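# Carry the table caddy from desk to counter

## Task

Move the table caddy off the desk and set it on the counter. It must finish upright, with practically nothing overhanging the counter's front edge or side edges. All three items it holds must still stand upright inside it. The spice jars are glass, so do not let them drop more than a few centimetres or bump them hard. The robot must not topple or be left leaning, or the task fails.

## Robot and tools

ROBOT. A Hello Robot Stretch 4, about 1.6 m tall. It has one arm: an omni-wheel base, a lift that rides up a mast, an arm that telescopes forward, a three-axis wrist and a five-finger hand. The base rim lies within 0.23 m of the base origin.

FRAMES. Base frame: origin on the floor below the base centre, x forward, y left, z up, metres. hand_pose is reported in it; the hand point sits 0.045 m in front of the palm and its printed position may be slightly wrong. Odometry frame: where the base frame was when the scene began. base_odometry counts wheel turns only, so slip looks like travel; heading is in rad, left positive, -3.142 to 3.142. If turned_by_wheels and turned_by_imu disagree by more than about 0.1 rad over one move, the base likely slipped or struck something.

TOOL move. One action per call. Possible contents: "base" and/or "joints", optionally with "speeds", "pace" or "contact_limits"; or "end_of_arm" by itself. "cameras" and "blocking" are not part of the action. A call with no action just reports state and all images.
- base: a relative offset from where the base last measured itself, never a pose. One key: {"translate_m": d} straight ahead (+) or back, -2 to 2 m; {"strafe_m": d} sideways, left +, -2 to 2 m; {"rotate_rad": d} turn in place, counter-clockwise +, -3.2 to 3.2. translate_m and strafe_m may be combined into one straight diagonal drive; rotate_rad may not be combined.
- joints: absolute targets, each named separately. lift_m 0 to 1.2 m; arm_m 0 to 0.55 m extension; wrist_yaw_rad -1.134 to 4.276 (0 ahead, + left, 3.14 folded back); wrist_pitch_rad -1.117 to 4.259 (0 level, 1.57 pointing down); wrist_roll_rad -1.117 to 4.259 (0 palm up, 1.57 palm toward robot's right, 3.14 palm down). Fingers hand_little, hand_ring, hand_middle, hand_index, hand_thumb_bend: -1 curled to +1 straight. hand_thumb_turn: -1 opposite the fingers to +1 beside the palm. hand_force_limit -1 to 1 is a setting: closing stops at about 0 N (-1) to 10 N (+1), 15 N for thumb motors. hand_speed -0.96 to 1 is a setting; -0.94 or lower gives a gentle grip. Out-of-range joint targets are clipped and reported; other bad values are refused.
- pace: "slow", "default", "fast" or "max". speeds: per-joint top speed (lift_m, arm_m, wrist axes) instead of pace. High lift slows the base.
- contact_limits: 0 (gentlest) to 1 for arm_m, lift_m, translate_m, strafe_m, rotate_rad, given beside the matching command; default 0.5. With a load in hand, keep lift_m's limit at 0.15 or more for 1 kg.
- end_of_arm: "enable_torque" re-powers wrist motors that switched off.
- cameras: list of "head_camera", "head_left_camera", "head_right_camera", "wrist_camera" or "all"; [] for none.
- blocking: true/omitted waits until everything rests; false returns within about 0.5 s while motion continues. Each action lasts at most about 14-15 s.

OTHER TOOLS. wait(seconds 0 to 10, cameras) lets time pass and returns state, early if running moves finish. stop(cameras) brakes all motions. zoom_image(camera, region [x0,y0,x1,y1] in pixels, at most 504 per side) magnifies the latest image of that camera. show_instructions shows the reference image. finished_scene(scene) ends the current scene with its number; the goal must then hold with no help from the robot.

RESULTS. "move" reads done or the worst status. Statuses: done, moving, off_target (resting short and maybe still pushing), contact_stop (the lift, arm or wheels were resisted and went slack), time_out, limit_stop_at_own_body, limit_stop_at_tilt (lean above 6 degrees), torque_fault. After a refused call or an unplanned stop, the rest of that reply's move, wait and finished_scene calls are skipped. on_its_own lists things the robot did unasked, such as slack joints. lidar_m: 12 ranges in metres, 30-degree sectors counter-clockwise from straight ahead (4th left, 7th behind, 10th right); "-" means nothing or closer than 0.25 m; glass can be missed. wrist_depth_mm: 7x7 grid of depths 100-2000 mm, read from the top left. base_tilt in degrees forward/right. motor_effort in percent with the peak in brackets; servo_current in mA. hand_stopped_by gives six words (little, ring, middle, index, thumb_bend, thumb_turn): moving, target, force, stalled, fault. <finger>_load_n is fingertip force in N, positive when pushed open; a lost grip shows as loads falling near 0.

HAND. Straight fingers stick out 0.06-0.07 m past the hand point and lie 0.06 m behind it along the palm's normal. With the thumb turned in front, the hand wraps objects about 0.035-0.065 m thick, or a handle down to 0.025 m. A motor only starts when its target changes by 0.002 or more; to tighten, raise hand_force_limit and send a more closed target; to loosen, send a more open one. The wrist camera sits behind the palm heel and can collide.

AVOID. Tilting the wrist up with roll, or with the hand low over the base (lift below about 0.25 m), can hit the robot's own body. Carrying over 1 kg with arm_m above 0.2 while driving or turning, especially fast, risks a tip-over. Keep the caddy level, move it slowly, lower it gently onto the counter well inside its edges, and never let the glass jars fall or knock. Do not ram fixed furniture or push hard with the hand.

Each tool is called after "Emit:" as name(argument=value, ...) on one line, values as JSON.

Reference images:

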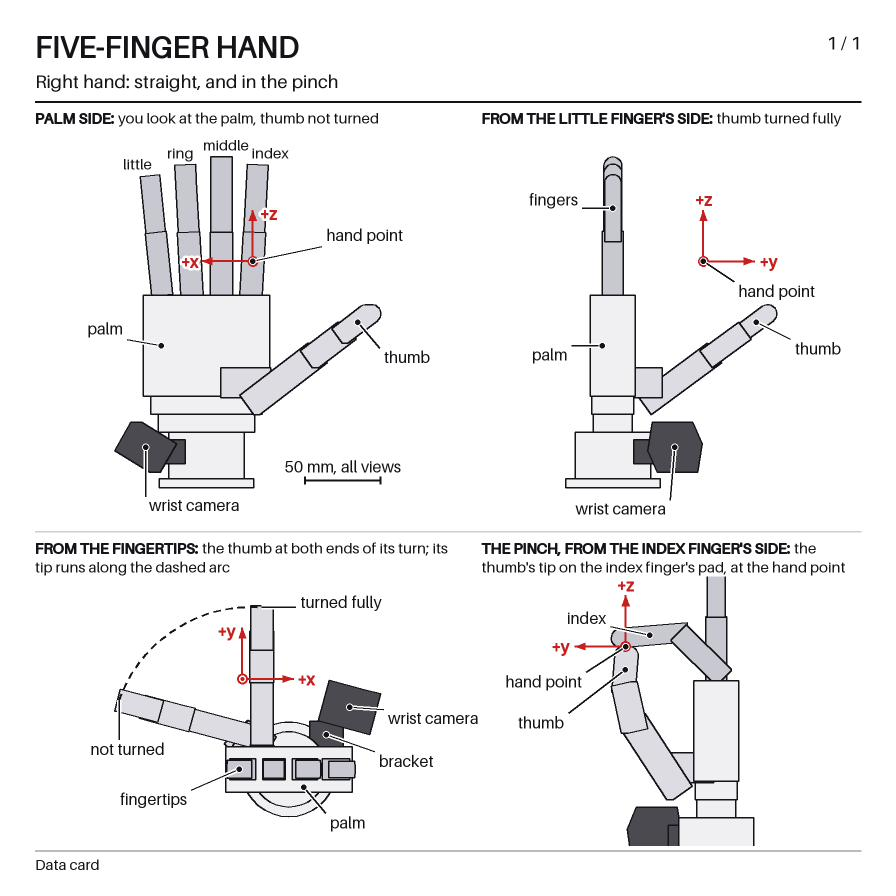

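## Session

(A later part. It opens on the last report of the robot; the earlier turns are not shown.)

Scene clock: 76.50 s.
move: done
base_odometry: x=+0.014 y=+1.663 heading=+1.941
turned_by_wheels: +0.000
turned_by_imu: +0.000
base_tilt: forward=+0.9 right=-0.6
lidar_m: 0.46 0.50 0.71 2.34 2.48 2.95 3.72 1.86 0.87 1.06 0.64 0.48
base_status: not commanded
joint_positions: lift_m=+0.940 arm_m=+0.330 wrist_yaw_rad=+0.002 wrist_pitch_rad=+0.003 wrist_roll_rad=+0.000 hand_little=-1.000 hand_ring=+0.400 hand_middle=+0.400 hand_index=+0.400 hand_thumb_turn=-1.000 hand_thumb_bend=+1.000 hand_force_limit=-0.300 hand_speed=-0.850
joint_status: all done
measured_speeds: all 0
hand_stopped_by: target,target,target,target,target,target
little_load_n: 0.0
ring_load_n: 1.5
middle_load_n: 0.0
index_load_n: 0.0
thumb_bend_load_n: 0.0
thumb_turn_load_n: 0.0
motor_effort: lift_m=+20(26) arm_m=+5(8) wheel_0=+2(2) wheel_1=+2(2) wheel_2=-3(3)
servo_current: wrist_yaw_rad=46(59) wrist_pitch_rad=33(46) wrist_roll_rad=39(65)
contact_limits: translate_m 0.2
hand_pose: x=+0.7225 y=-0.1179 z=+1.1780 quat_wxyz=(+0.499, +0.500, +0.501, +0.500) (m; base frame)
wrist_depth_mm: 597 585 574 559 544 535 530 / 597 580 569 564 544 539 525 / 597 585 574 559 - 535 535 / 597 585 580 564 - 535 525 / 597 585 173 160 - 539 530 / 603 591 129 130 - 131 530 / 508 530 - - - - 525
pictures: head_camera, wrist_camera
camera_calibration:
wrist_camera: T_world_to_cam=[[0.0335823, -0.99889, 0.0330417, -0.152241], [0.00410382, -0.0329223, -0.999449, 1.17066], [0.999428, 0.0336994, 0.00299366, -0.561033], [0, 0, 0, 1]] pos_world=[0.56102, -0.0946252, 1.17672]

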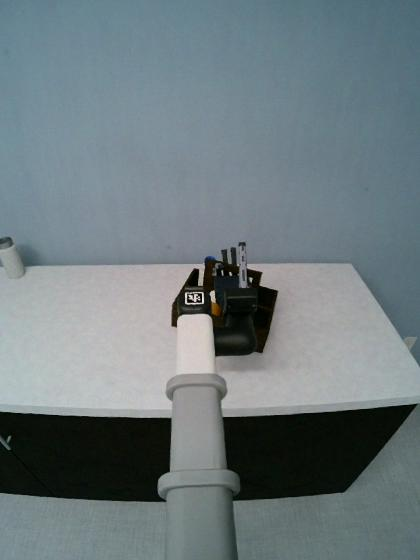

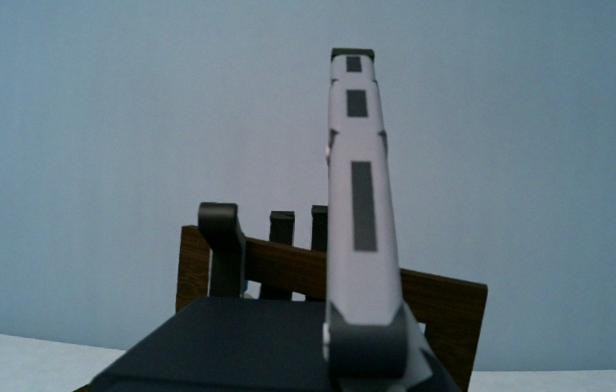

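Emit:
move(joints={"lift_m": 0.908}, speeds={"lift_m": 0.04}, contact_limits={"lift_m": 0.0})

Emit:
move(joints={"hand_index": 0.9, "hand_middle": 0.9, "hand_ring": 0.9, "hand_speed": -0.9}, cameras=["head_camera", "wrist_camera"])

Emit:
zoom_image(camera="head_camera", region=[140, 240, 320, 440])

Scene clock: 79.70 s.
move: done
base_odometry: x=+0.014 y=+1.663 heading=+1.941
turned_by_wheels: +0.000
turned_by_imu: -0.001
base_tilt: forward=+0.9 right=-0.7
lidar_m: 0.44 0.48 0.70 2.36 2.48 2.98 3.69 1.84 0.87 1.05 0.65 0.48
base_status: not commanded
joint_positions: lift_m=+0.908 arm_m=+0.330 wrist_yaw_rad=+0.002 wrist_pitch_rad=+0.003 wrist_roll_rad=+0.000 hand_little=-1.000 hand_ring=+0.400 hand_middle=+0.400 hand_index=+0.400 hand_thumb_turn=-1.000 hand_thumb_bend=+1.000 hand_force_limit=-0.300 hand_speed=-0.850
joint_status: all done
measured_speeds: all 0
hand_stopped_by: target,target,target,target,target,target
little_load_n: -0.5
ring_load_n: 1.5
middle_load_n: 0.0
index_load_n: 0.0
thumb_bend_load_n: 0.0
thumb_turn_load_n: 0.0
motor_effort: lift_m=+20(20) arm_m=+5(6) wheel_0=+2(2) wheel_1=+2(2) wheel_2=-3(3)
servo_current: wrist_yaw_rad=46(59) wrist_pitch_rad=39(46) wrist_roll_rad=59(65)
contact_limits: lift_m 0; translate_m 0.2
hand_pose: x=+0.7225 y=-0.1179 z=+1.1459 quat_wxyz=(+0.499, +0.500, +0.501, +0.500) (m; base frame)
wrist_depth_mm: 603 580 569 559 549 535 525 / 597 585 569 564 544 539 525 / 597 580 569 559 - 539 530 / 597 585 569 559 - 539 535 / 603 591 173 158 - 539 535 / 597 591 129 130 - 132 530 / 445 462 - - - - 496
pictures: none

Scene clock: 81.97 s.
move: done
base_odometry: x=+0.014 y=+1.663 heading=+1.941
turned_by_wheels: +0.000
turned_by_imu: +0.000
base_tilt: forward=+0.9 right=-0.6
lidar_m: 0.45 0.51 0.70 2.34 2.49 2.97 3.67 1.86 0.85 1.06 0.66 0.50
base_status: not commanded
joint_positions: lift_m=+0.908 arm_m=+0.330 wrist_yaw_rad=+0.002 wrist_pitch_rad=+0.003 wrist_roll_rad=+0.000 hand_little=-1.000 hand_ring=+0.900 hand_middle=+0.900 hand_index=+0.900 hand_thumb_turn=-1.000 hand_thumb_bend=+1.000 hand_force_limit=-0.300 hand_speed=-0.900
joint_status: all done
measured_speeds: all 0
hand_stopped_by: target,target,target,target,target,target
little_load_n: 0.0
ring_load_n: 0.5
middle_load_n: 0.5
index_load_n: 0.0
thumb_bend_load_n: 0.0
thumb_turn_load_n: 0.0
motor_effort: lift_m=+20(21) arm_m=+5(6) wheel_0=+2(2) wheel_1=+2(2) wheel_2=-3(3)
servo_current: wrist_yaw_rad=46(59) wrist_pitch_rad=39(39) wrist_roll_rad=52(72)
contact_limits: lift_m 0; translate_m 0.2
hand_pose: x=+0.7225 y=-0.1179 z=+1.1459 quat_wxyz=(+0.499, +0.500, +0.501, +0.500) (m; base frame)
wrist_depth_mm: 603 580 569 559 549 539 525 / 597 585 574 564 544 539 525 / 603 585 574 559 - 539 530 / 597 585 574 564 - 539 525 / 597 585 178 559 - 530 530 / 597 585 140 154 - 134 530 / 449 462 - - - - 496
pictures: head_camera, wrist_camera
camera_calibration:
wrist_camera: T_world_to_cam=[[0.0335823, -0.99889, 0.0330417, -0.151184], [0.00410382, -0.0329223, -0.999449, 1.13867], [0.999428, 0.0336994, 0.00299366, -0.560937], [0, 0, 0, 1]] pos_world=[0.56102, -0.0946252, 1.14472]

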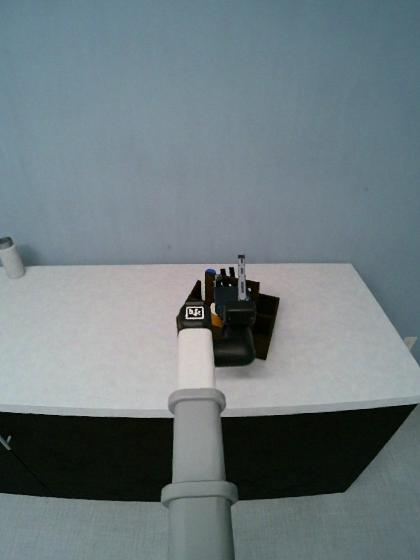

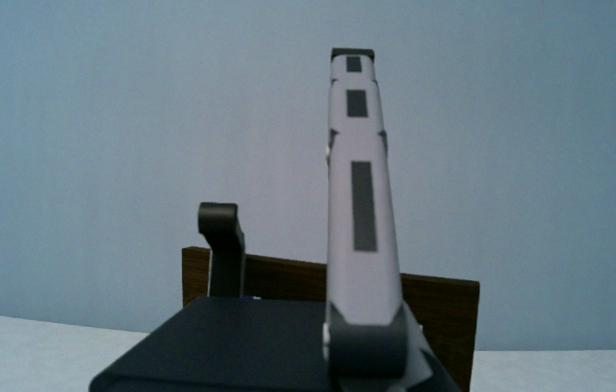

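Scaled by 2.520 from the camera's 420x560 image, which has a finer 1200x1600 frame.

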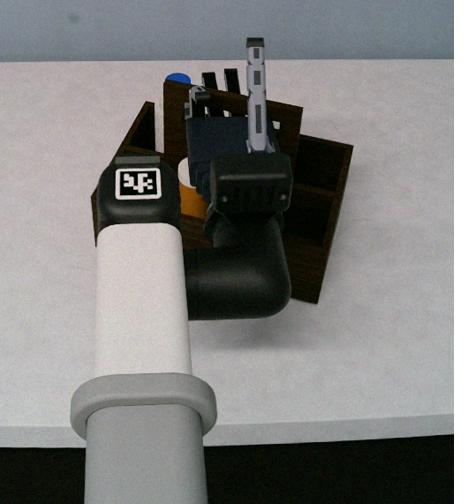

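Emit:
move(joints={"lift_m": 0.893}, speeds={"lift_m": 0.03}, contact_limits={"lift_m": 0.0}, cameras=["wrist_camera"])

Emit:
move(joints={"lift_m": 0.887}, speeds={"lift_m": 0.02}, contact_limits={"lift_m": 0.0}, cameras=["wrist_camera"])

Emit:
move(joints={"lift_m": 0.881}, speeds={"lift_m": 0.02}, contact_limits={"lift_m": 0.0}, cameras=["wrist_camera", "head_camera"])

Scene clock: 84.27 s.
move: done
base_odometry: x=+0.014 y=+1.663 heading=+1.941
turned_by_wheels: +0.000
turned_by_imu: +0.000
base_tilt: forward=+0.9 right=-0.6
lidar_m: 0.45 0.49 0.71 2.36 2.50 2.94 3.72 1.84 0.84 1.05 0.65 0.48
base_status: not commanded
joint_positions: lift_m=+0.893 arm_m=+0.330 wrist_yaw_rad=+0.002 wrist_pitch_rad=+0.003 wrist_roll_rad=+0.000 hand_little=-1.000 hand_ring=+0.900 hand_middle=+0.900 hand_index=+0.900 hand_thumb_turn=-1.000 hand_thumb_bend=+1.000 hand_force_limit=-0.300 hand_speed=-0.900
joint_status: all done
measured_speeds: all 0
hand_stopped_by: target,target,target,target,target,target
little_load_n: 0.0
ring_load_n: 0.5
middle_load_n: 0.0
index_load_n: 0.0
thumb_bend_load_n: 0.0
thumb_turn_load_n: 0.0
motor_effort: lift_m=+19(21) arm_m=+5(6) wheel_0=+2(2) wheel_1=+2(2) wheel_2=-3(3)
servo_current: wrist_yaw_rad=52(52) wrist_pitch_rad=33(39) wrist_roll_rad=65(65)
contact_limits: lift_m 0; translate_m 0.2
hand_pose: x=+0.7225 y=-0.1179 z=+1.1311 quat_wxyz=(+0.499, +0.500, +0.501, +0.500) (m; base frame)
wrist_depth_mm: 597 585 569 564 544 535 530 / 597 585 564 564 544 539 530 / 597 580 569 564 - 539 535 / 597 591 569 559 - 539 530 / 597 585 178 559 - 535 530 / 597 580 129 156 - 535 530 / 421 439 - - - - 473
pictures: wrist_camera
camera_calibration:
wrist_camera: T_world_to_cam=[[0.0335823, -0.99889, 0.0330417, -0.150692], [0.00410382, -0.0329223, -0.999449, 1.12378], [0.999428, 0.0336994, 0.00299366, -0.560892], [0, 0, 0, 1]] pos_world=[0.56102, -0.0946252, 1.12982]

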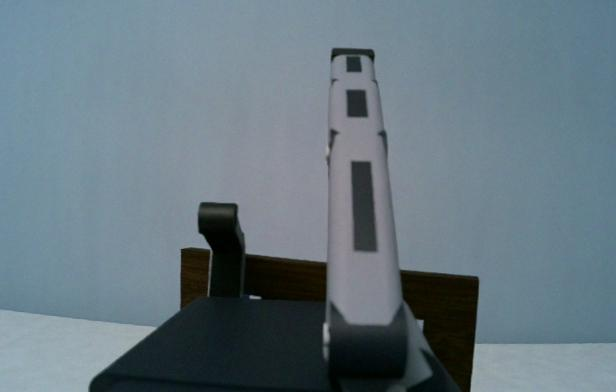

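Scene clock: 84.90 s.
move: done
base_odometry: x=+0.014 y=+1.663 heading=+1.941
turned_by_wheels: +0.000
turned_by_imu: +0.000
base_tilt: forward=+0.9 right=-0.6
lidar_m: 0.43 0.49 0.72 2.35 2.47 2.93 3.71 1.86 0.86 1.03 0.65 0.49
base_status: not commanded
joint_positions: lift_m=+0.887 arm_m=+0.330 wrist_yaw_rad=+0.002 wrist_pitch_rad=+0.003 wrist_roll_rad=+0.000 hand_little=-1.000 hand_ring=+0.900 hand_middle=+0.900 hand_index=+0.900 hand_thumb_turn=-1.000 hand_thumb_bend=+1.000 hand_force_limit=-0.300 hand_speed=-0.900
joint_status: all done
measured_speeds: all 0
hand_stopped_by: target,target,target,target,target,target
little_load_n: 0.0
ring_load_n: 0.0
middle_load_n: 0.0
index_load_n: 0.5
thumb_bend_load_n: 0.0
thumb_turn_load_n: 0.0
motor_effort: lift_m=+18(19) arm_m=+6(6) wheel_0=+2(2) wheel_1=+2(2) wheel_2=-3(3)
servo_current: wrist_yaw_rad=46(59) wrist_pitch_rad=39(46) wrist_roll_rad=39(65)
contact_limits: lift_m 0; translate_m 0.2
hand_pose: x=+0.7225 y=-0.1179 z=+1.1251 quat_wxyz=(+0.499, +0.500, +0.501, +0.500) (m; base frame)
wrist_depth_mm: 597 580 574 559 549 535 530 / 591 585 574 564 544 539 535 / 603 580 569 559 - 539 530 / 597 591 574 559 - 535 525 / 597 585 179 165 - 535 530 / 597 585 128 130 - 539 535 / 410 427 - - - - 459
pictures: wrist_camera
camera_calibration:
wrist_camera: T_world_to_cam=[[0.0335823, -0.99889, 0.0330417, -0.150494], [0.00410382, -0.0329223, -0.999449, 1.11778], [0.999428, 0.0336994, 0.00299366, -0.560874], [0, 0, 0, 1]] pos_world=[0.56102, -0.0946252, 1.12382]

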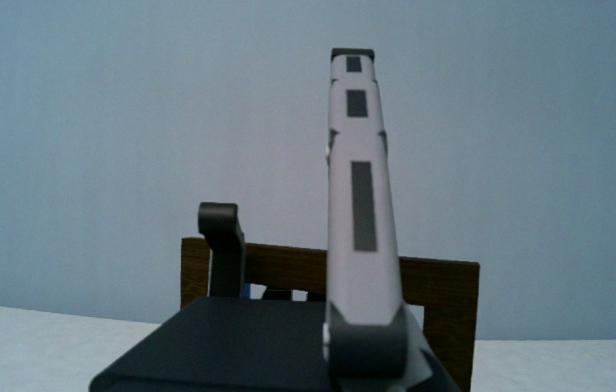

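Scene clock: 85.53 s.
move: done
base_odometry: x=+0.014 y=+1.663 heading=+1.941
turned_by_wheels: +0.000
turned_by_imu: +0.000
base_tilt: forward=+0.8 right=-0.7
lidar_m: 0.46 0.48 0.71 2.34 2.46 2.96 3.70 1.82 0.86 1.05 0.63 0.50
base_status: not commanded
joint_positions: lift_m=+0.881 arm_m=+0.330 wrist_yaw_rad=+0.002 wrist_pitch_rad=+0.003 wrist_roll_rad=+0.000 hand_little=-1.000 hand_ring=+0.900 hand_middle=+0.900 hand_index=+0.900 hand_thumb_turn=-1.000 hand_thumb_bend=+1.000 hand_force_limit=-0.300 hand_speed=-0.900
joint_status: all done
measured_speeds: all 0
hand_stopped_by: target,target,target,target,target,target
little_load_n: 0.0
ring_load_n: 0.0
middle_load_n: 0.0
index_load_n: 0.0
thumb_bend_load_n: 0.0
thumb_turn_load_n: 0.0
motor_effort: lift_m=+18(18) arm_m=+5(6) wheel_0=+2(2) wheel_1=+2(2) wheel_2=-3(3)
servo_current: wrist_yaw_rad=46(59) wrist_pitch_rad=33(46) wrist_roll_rad=59(59)
contact_limits: lift_m 0; translate_m 0.2
hand_pose: x=+0.7225 y=-0.1179 z=+1.1191 quat_wxyz=(+0.499, +0.500, +0.501, +0.500) (m; base frame)
wrist_depth_mm: 597 585 574 559 549 535 530 / 597 585 569 559 544 539 530 / 603 585 580 559 - 539 530 / 597 585 574 564 - 539 535 / 603 585 178 163 - 530 530 / 597 580 129 130 - 135 530 / 399 415 - - - - 449
pictures: head_camera, wrist_camera
camera_calibration:
wrist_camera: T_world_to_cam=[[0.0335823, -0.99889, 0.0330417, -0.150295], [0.00410382, -0.0329223, -0.999449, 1.11179], [0.999428, 0.0336994, 0.00299366, -0.560856], [0, 0, 0, 1]] pos_world=[0.56102, -0.0946252, 1.11782]

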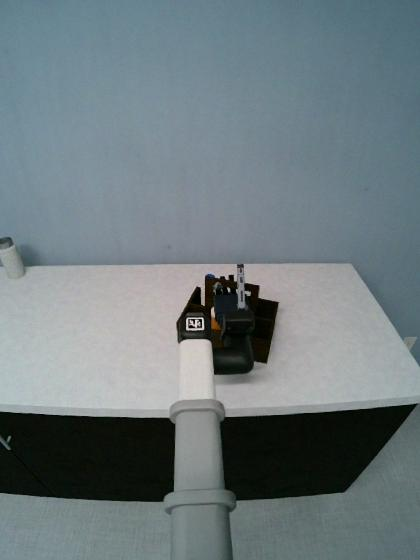

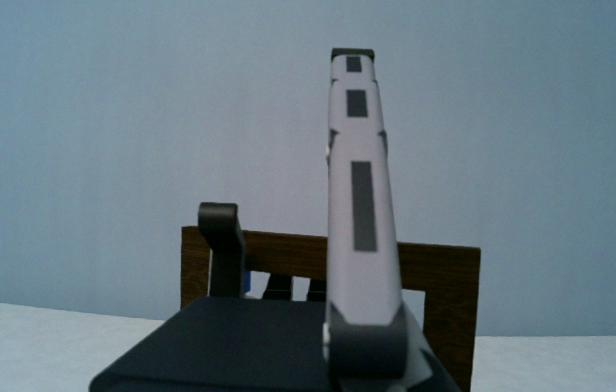

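Emit:
move(joints={"lift_m": 0.886, "hand_index": 1, "hand_middle": 1, "hand_ring": 1}, speeds={"lift_m": 0.03})

Emit:
move(joints={"arm_m": 0.27}, speeds={"arm_m": 0.08}, contact_limits={"arm_m": 0.0}, cameras=["head_camera", "wrist_camera"])

Emit:
zoom_image(camera="head_camera", region=[140, 240, 320, 440])

Scene clock: 87.87 s.
move: done
base_odometry: x=+0.014 y=+1.663 heading=+1.941
turned_by_wheels: +0.000
turned_by_imu: +0.000
base_tilt: forward=+0.8 right=-0.6
lidar_m: 0.45 0.48 0.71 2.37 2.49 2.94 3.70 1.84 0.84 1.04 0.66 0.49
base_status: not commanded
joint_positions: lift_m=+0.886 arm_m=+0.330 wrist_yaw_rad=+0.002 wrist_pitch_rad=+0.003 wrist_roll_rad=+0.000 hand_little=-1.000 hand_ring=+1.000 hand_middle=+1.000 hand_index=+1.000 hand_thumb_turn=-1.000 hand_thumb_bend=+1.000 hand_force_limit=-0.300 hand_speed=-0.900
joint_status: all done
measured_speeds: all 0
hand_stopped_by: target,target,target,target,target,target
little_load_n: 0.0
ring_load_n: 0.0
middle_load_n: 0.0
index_load_n: 0.0
thumb_bend_load_n: 0.0
thumb_turn_load_n: 0.0
motor_effort: lift_m=+25(26) arm_m=+5(6) wheel_0=+2(2) wheel_1=+2(2) wheel_2=-3(3)
servo_current: wrist_yaw_rad=52(52) wrist_pitch_rad=39(46) wrist_roll_rad=46(59)
contact_limits: translate_m 0.2
hand_pose: x=+0.7225 y=-0.1179 z=+1.1235 quat_wxyz=(+0.499, +0.500, +0.501, +0.500) (m; base frame)
wrist_depth_mm: 603 585 574 564 549 535 530 / 597 585 574 564 544 539 530 / 603 580 574 564 - 539 525 / 591 585 574 564 - 539 530 / 603 585 178 165 - 535 525 / 597 585 129 131 - 535 530 / 410 424 - - - - 452
pictures: none

Scene clock: 89.10 s.
move: done
base_odometry: x=+0.014 y=+1.663 heading=+1.941
turned_by_wheels: +0.000
turned_by_imu: +0.000
base_tilt: forward=+0.8 right=-0.8
lidar_m: 0.46 0.51 0.71 2.37 2.49 2.96 3.72 1.84 0.86 1.02 0.65 0.49
base_status: not commanded
joint_positions: lift_m=+0.886 arm_m=+0.270 wrist_yaw_rad=+0.002 wrist_pitch_rad=+0.003 wrist_roll_rad=+0.000 hand_little=-1.000 hand_ring=+1.000 hand_middle=+1.000 hand_index=+1.000 hand_thumb_turn=-1.000 hand_thumb_bend=+1.000 hand_force_limit=-0.300 hand_speed=-0.900
joint_status: all done
measured_speeds: all 0
hand_stopped_by: target,target,target,target,target,target
little_load_n: 0.0
ring_load_n: 0.0
middle_load_n: 0.0
index_load_n: 0.0
thumb_bend_load_n: 0.0
thumb_turn_load_n: 0.0
motor_effort: lift_m=+25(26) arm_m=-6(8) wheel_0=+2(2) wheel_1=+2(2) wheel_2=-3(3)
servo_current: wrist_yaw_rad=46(59) wrist_pitch_rad=39(39) wrist_roll_rad=39(59)
contact_limits: arm_m 0; translate_m 0.2
hand_pose: x=+0.6629 y=-0.1179 z=+1.1235 quat_wxyz=(+0.499, +0.500, +0.501, +0.500) (m; base frame)
wrist_depth_mm: 668 654 634 627 615 597 585 / 661 640 634 621 609 597 585 / 661 640 627 621 - 597 585 / 668 647 634 627 - 603 591 / 661 647 647 229 - 597 585 / 569 654 129 130 - 597 591 / 410 427 - - - - 459
pictures: head_camera, wrist_camera
camera_calibration:
wrist_camera: T_world_to_cam=[[0.0335823, -0.99889, 0.0330417, -0.148436], [0.00410382, -0.0329223, -0.999449, 1.11643], [0.999428, 0.0336994, 0.00299366, -0.501204], [0, 0, 0, 1]] pos_world=[0.50132, -0.0946252, 1.12222]

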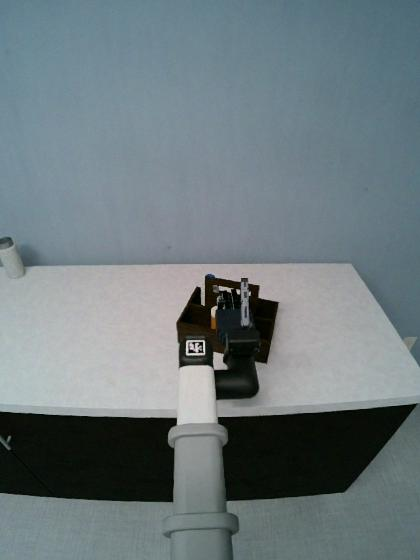

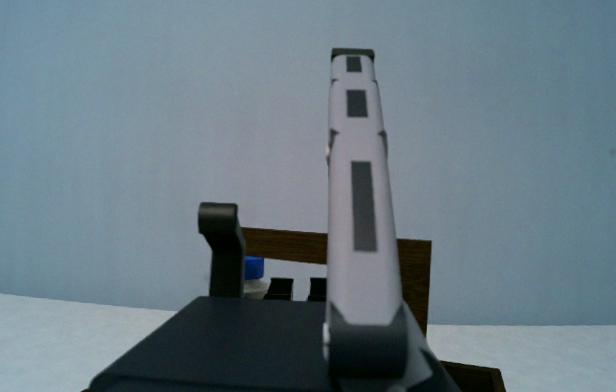

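Scaled by 2.520 from the camera's 420x560 image, which has a finer 1200x1600 frame.

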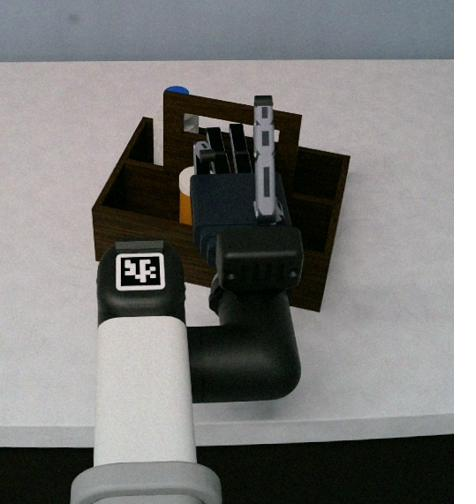

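Emit:
move(joints={"arm_m": 0.1}, speeds={"arm_m": 0.15}, contact_limits={"arm_m": 0.0})

Emit:
move(joints={"arm_m": 0.0}, base={"translate_m": -0.15}, cameras=["head_camera", "wrist_camera"])

Emit:
zoom_image(camera="head_camera", region=[140, 220, 320, 420])

Scene clock: 91.97 s.
move: done
base_odometry: x=+0.014 y=+1.663 heading=+1.941
turned_by_wheels: +0.000
turned_by_imu: +0.000
base_tilt: forward=+0.9 right=-0.7
lidar_m: 0.45 0.49 0.72 2.35 2.48 2.97 3.72 1.85 0.87 1.07 0.66 0.47
base_status: not commanded
joint_positions: lift_m=+0.886 arm_m=+0.100 wrist_yaw_rad=+0.002 wrist_pitch_rad=+0.003 wrist_roll_rad=+0.000 hand_little=-1.000 hand_ring=+1.000 hand_middle=+1.000 hand_index=+1.000 hand_thumb_turn=-1.000 hand_thumb_bend=+1.000 hand_force_limit=-0.300 hand_speed=-0.900
joint_status: all done
measured_speeds: all 0
hand_stopped_by: target,target,target,target,target,target
little_load_n: 0.5
ring_load_n: 0.0
middle_load_n: 0.5
index_load_n: 0.0
thumb_bend_load_n: 0.0
thumb_turn_load_n: 0.0
motor_effort: lift_m=+25(26) arm_m=-6(8) wheel_0=+2(2) wheel_1=+2(2) wheel_2=-3(3)
servo_current: wrist_yaw_rad=46(59) wrist_pitch_rad=33(39) wrist_roll_rad=46(59)
contact_limits: arm_m 0; translate_m 0.2
hand_pose: x=+0.4929 y=-0.1179 z=+1.1235 quat_wxyz=(+0.499, +0.500, +0.501, +0.500) (m; base frame)
wrist_depth_mm: 854 831 809 788 778 768 759 / 842 820 820 809 - 768 750 / 831 820 820 798 - 778 759 / 842 820 809 788 - 759 759 / 842 820 809 404 - 750 750 / 574 603 129 130 - 668 668 / 410 430 - - - - 459
pictures: none

Scene clock: 93.80 s.
move: done
base_odometry: x=+0.068 y=+1.523 heading=+1.941
turned_by_wheels: +0.000
turned_by_imu: +0.000
base_tilt: forward=+0.8 right=-0.6
lidar_m: 0.59 0.64 0.90 2.39 2.39 2.82 3.55 1.82 0.86 0.81 1.43 0.61
base_status: done
joint_positions: lift_m=+0.886 arm_m=+0.000 wrist_yaw_rad=+0.002 wrist_pitch_rad=+0.003 wrist_roll_rad=+0.000 hand_little=-1.000 hand_ring=+1.000 hand_middle=+1.000 hand_index=+1.000 hand_thumb_turn=-1.000 hand_thumb_bend=+1.000 hand_force_limit=-0.300 hand_speed=-0.900
joint_status: all done
measured_speeds: all 0
hand_stopped_by: target,target,target,target,target,target
little_load_n: 0.0
ring_load_n: 0.0
middle_load_n: 0.0
index_load_n: 0.0
thumb_bend_load_n: 0.0
thumb_turn_load_n: 0.0
motor_effort: lift_m=+25(26) arm_m=-5(7) wheel_0=-2(8) wheel_1=-1(12) wheel_2=+1(14)
servo_current: wrist_yaw_rad=52(59) wrist_pitch_rad=33(46) wrist_roll_rad=52(59)
hand_pose: x=+0.3928 y=-0.1179 z=+1.1235 quat_wxyz=(+0.499, +0.500, +0.501, +0.500) (m; base frame)
wrist_depth_mm: 1118 1098 1078 1042 1042 1025 1008 / 1098 1098 1060 1060 - 1025 991 / 1118 1078 1078 1060 - 1008 991 / 1118 1098 1060 1042 - 1008 991 / 1078 1098 1078 647 - 1008 1008 / 569 609 129 130 - 676 676 / 421 433 - - - - 462
pictures: head_camera, wrist_camera
camera_calibration:
wrist_camera: T_world_to_cam=[[0.0335823, -0.99889, 0.0330417, -0.139369], [0.00410382, -0.0329223, -0.999449, 1.11754], [0.999428, 0.0336994, 0.00299366, -0.231358], [0, 0, 0, 1]] pos_world=[0.23132, -0.0946252, 1.12222]

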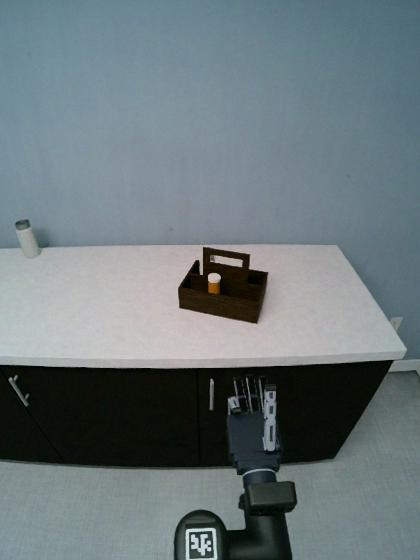

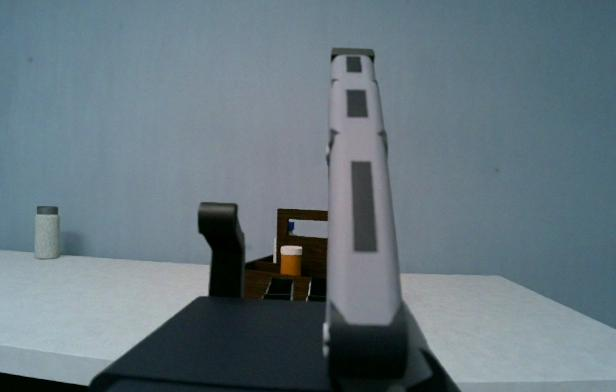

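Scaled by 2.520 from the camera's 420x560 image, which has a finer 1200x1600 frame.

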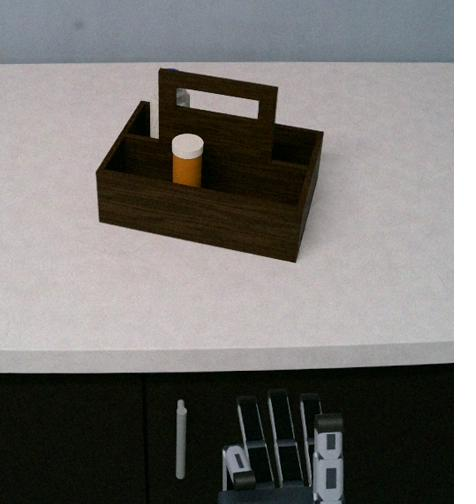

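Emit:
move(cameras=["head_left_camera", "head_right_camera"])

Emit:
zoom_image(camera="head_left_camera", region=[200, 260, 290, 350])

Emit:
zoom_image(camera="head_right_camera", region=[170, 260, 260, 350])

Scene clock: 95.03 s.
base_odometry: x=+0.068 y=+1.523 heading=+1.941
turned_by_wheels: +0.000
turned_by_imu: +0.000
base_tilt: forward=+0.9 right=-0.6
lidar_m: 0.59 0.63 0.93 2.37 2.43 2.79 3.54 1.83 0.86 0.83 1.41 0.65
base_status: done
joint_positions: lift_m=+0.886 arm_m=+0.000 wrist_yaw_rad=+0.002 wrist_pitch_rad=+0.003 wrist_roll_rad=+0.000 hand_little=-1.000 hand_ring=+1.000 hand_middle=+1.000 hand_index=+1.000 hand_thumb_turn=-1.000 hand_thumb_bend=+1.000 hand_force_limit=-0.300 hand_speed=-0.900
joint_status: all done
measured_speeds: all 0
hand_stopped_by: target,target,target,target,target,target
little_load_n: 0.0
ring_load_n: 0.0
middle_load_n: 0.0
index_load_n: 0.0
thumb_bend_load_n: 0.0
thumb_turn_load_n: 0.0
motor_effort: lift_m=+25(26) arm_m=-5(7) wheel_0=-2(8) wheel_1=-1(12) wheel_2=+1(14)
servo_current: wrist_yaw_rad=46(59) wrist_pitch_rad=39(46) wrist_roll_rad=46(59)
hand_pose: x=+0.3928 y=-0.1179 z=+1.1235 quat_wxyz=(+0.499, +0.500, +0.501, +0.500) (m; base frame)
wrist_depth_mm: 1118 1078 1060 1042 1042 1008 991 / 1118 1098 1060 1060 - 1008 1008 / 1118 1098 1060 1042 - 1008 976 / 1098 1098 1060 1025 - 1008 1008 / 1098 1060 1078 640 - 1008 991 / 574 597 129 130 - 676 668 / 418 430 - - - - 462
pictures: head_left_camera, head_right_camera

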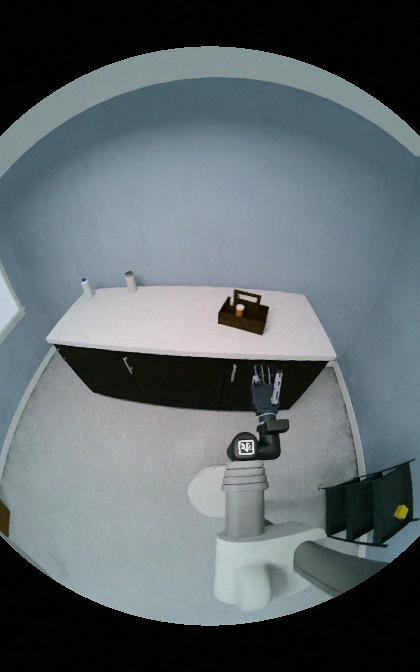

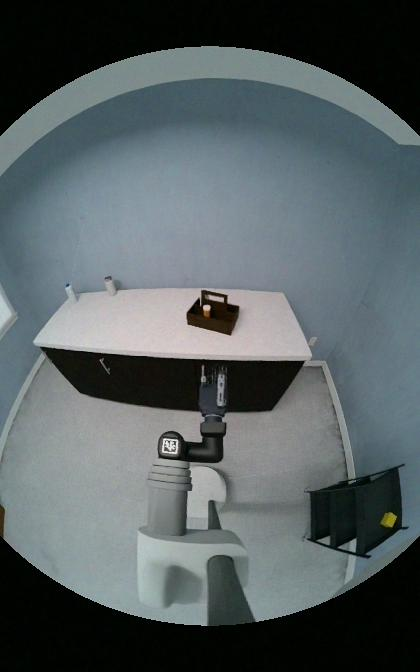

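Scaled by 5.600 from the camera's 420x672 image, which has a finer 600x960 frame.

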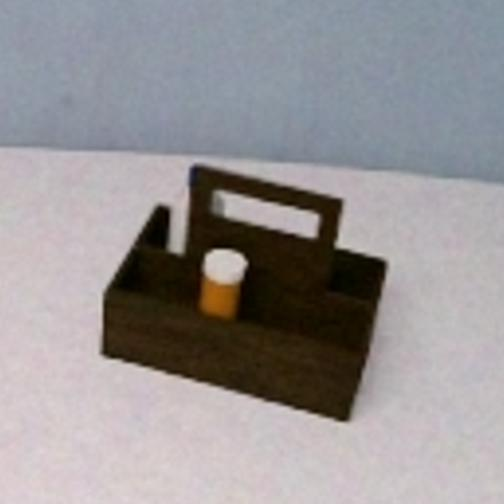

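Scaled by 5.600 from the camera's 420x672 image, which has a finer 600x960 frame.

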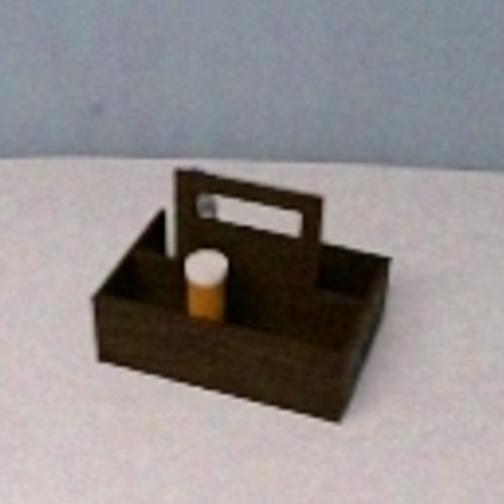

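Emit:
finished_scene(scene=2)

The scene is finished: the task was done.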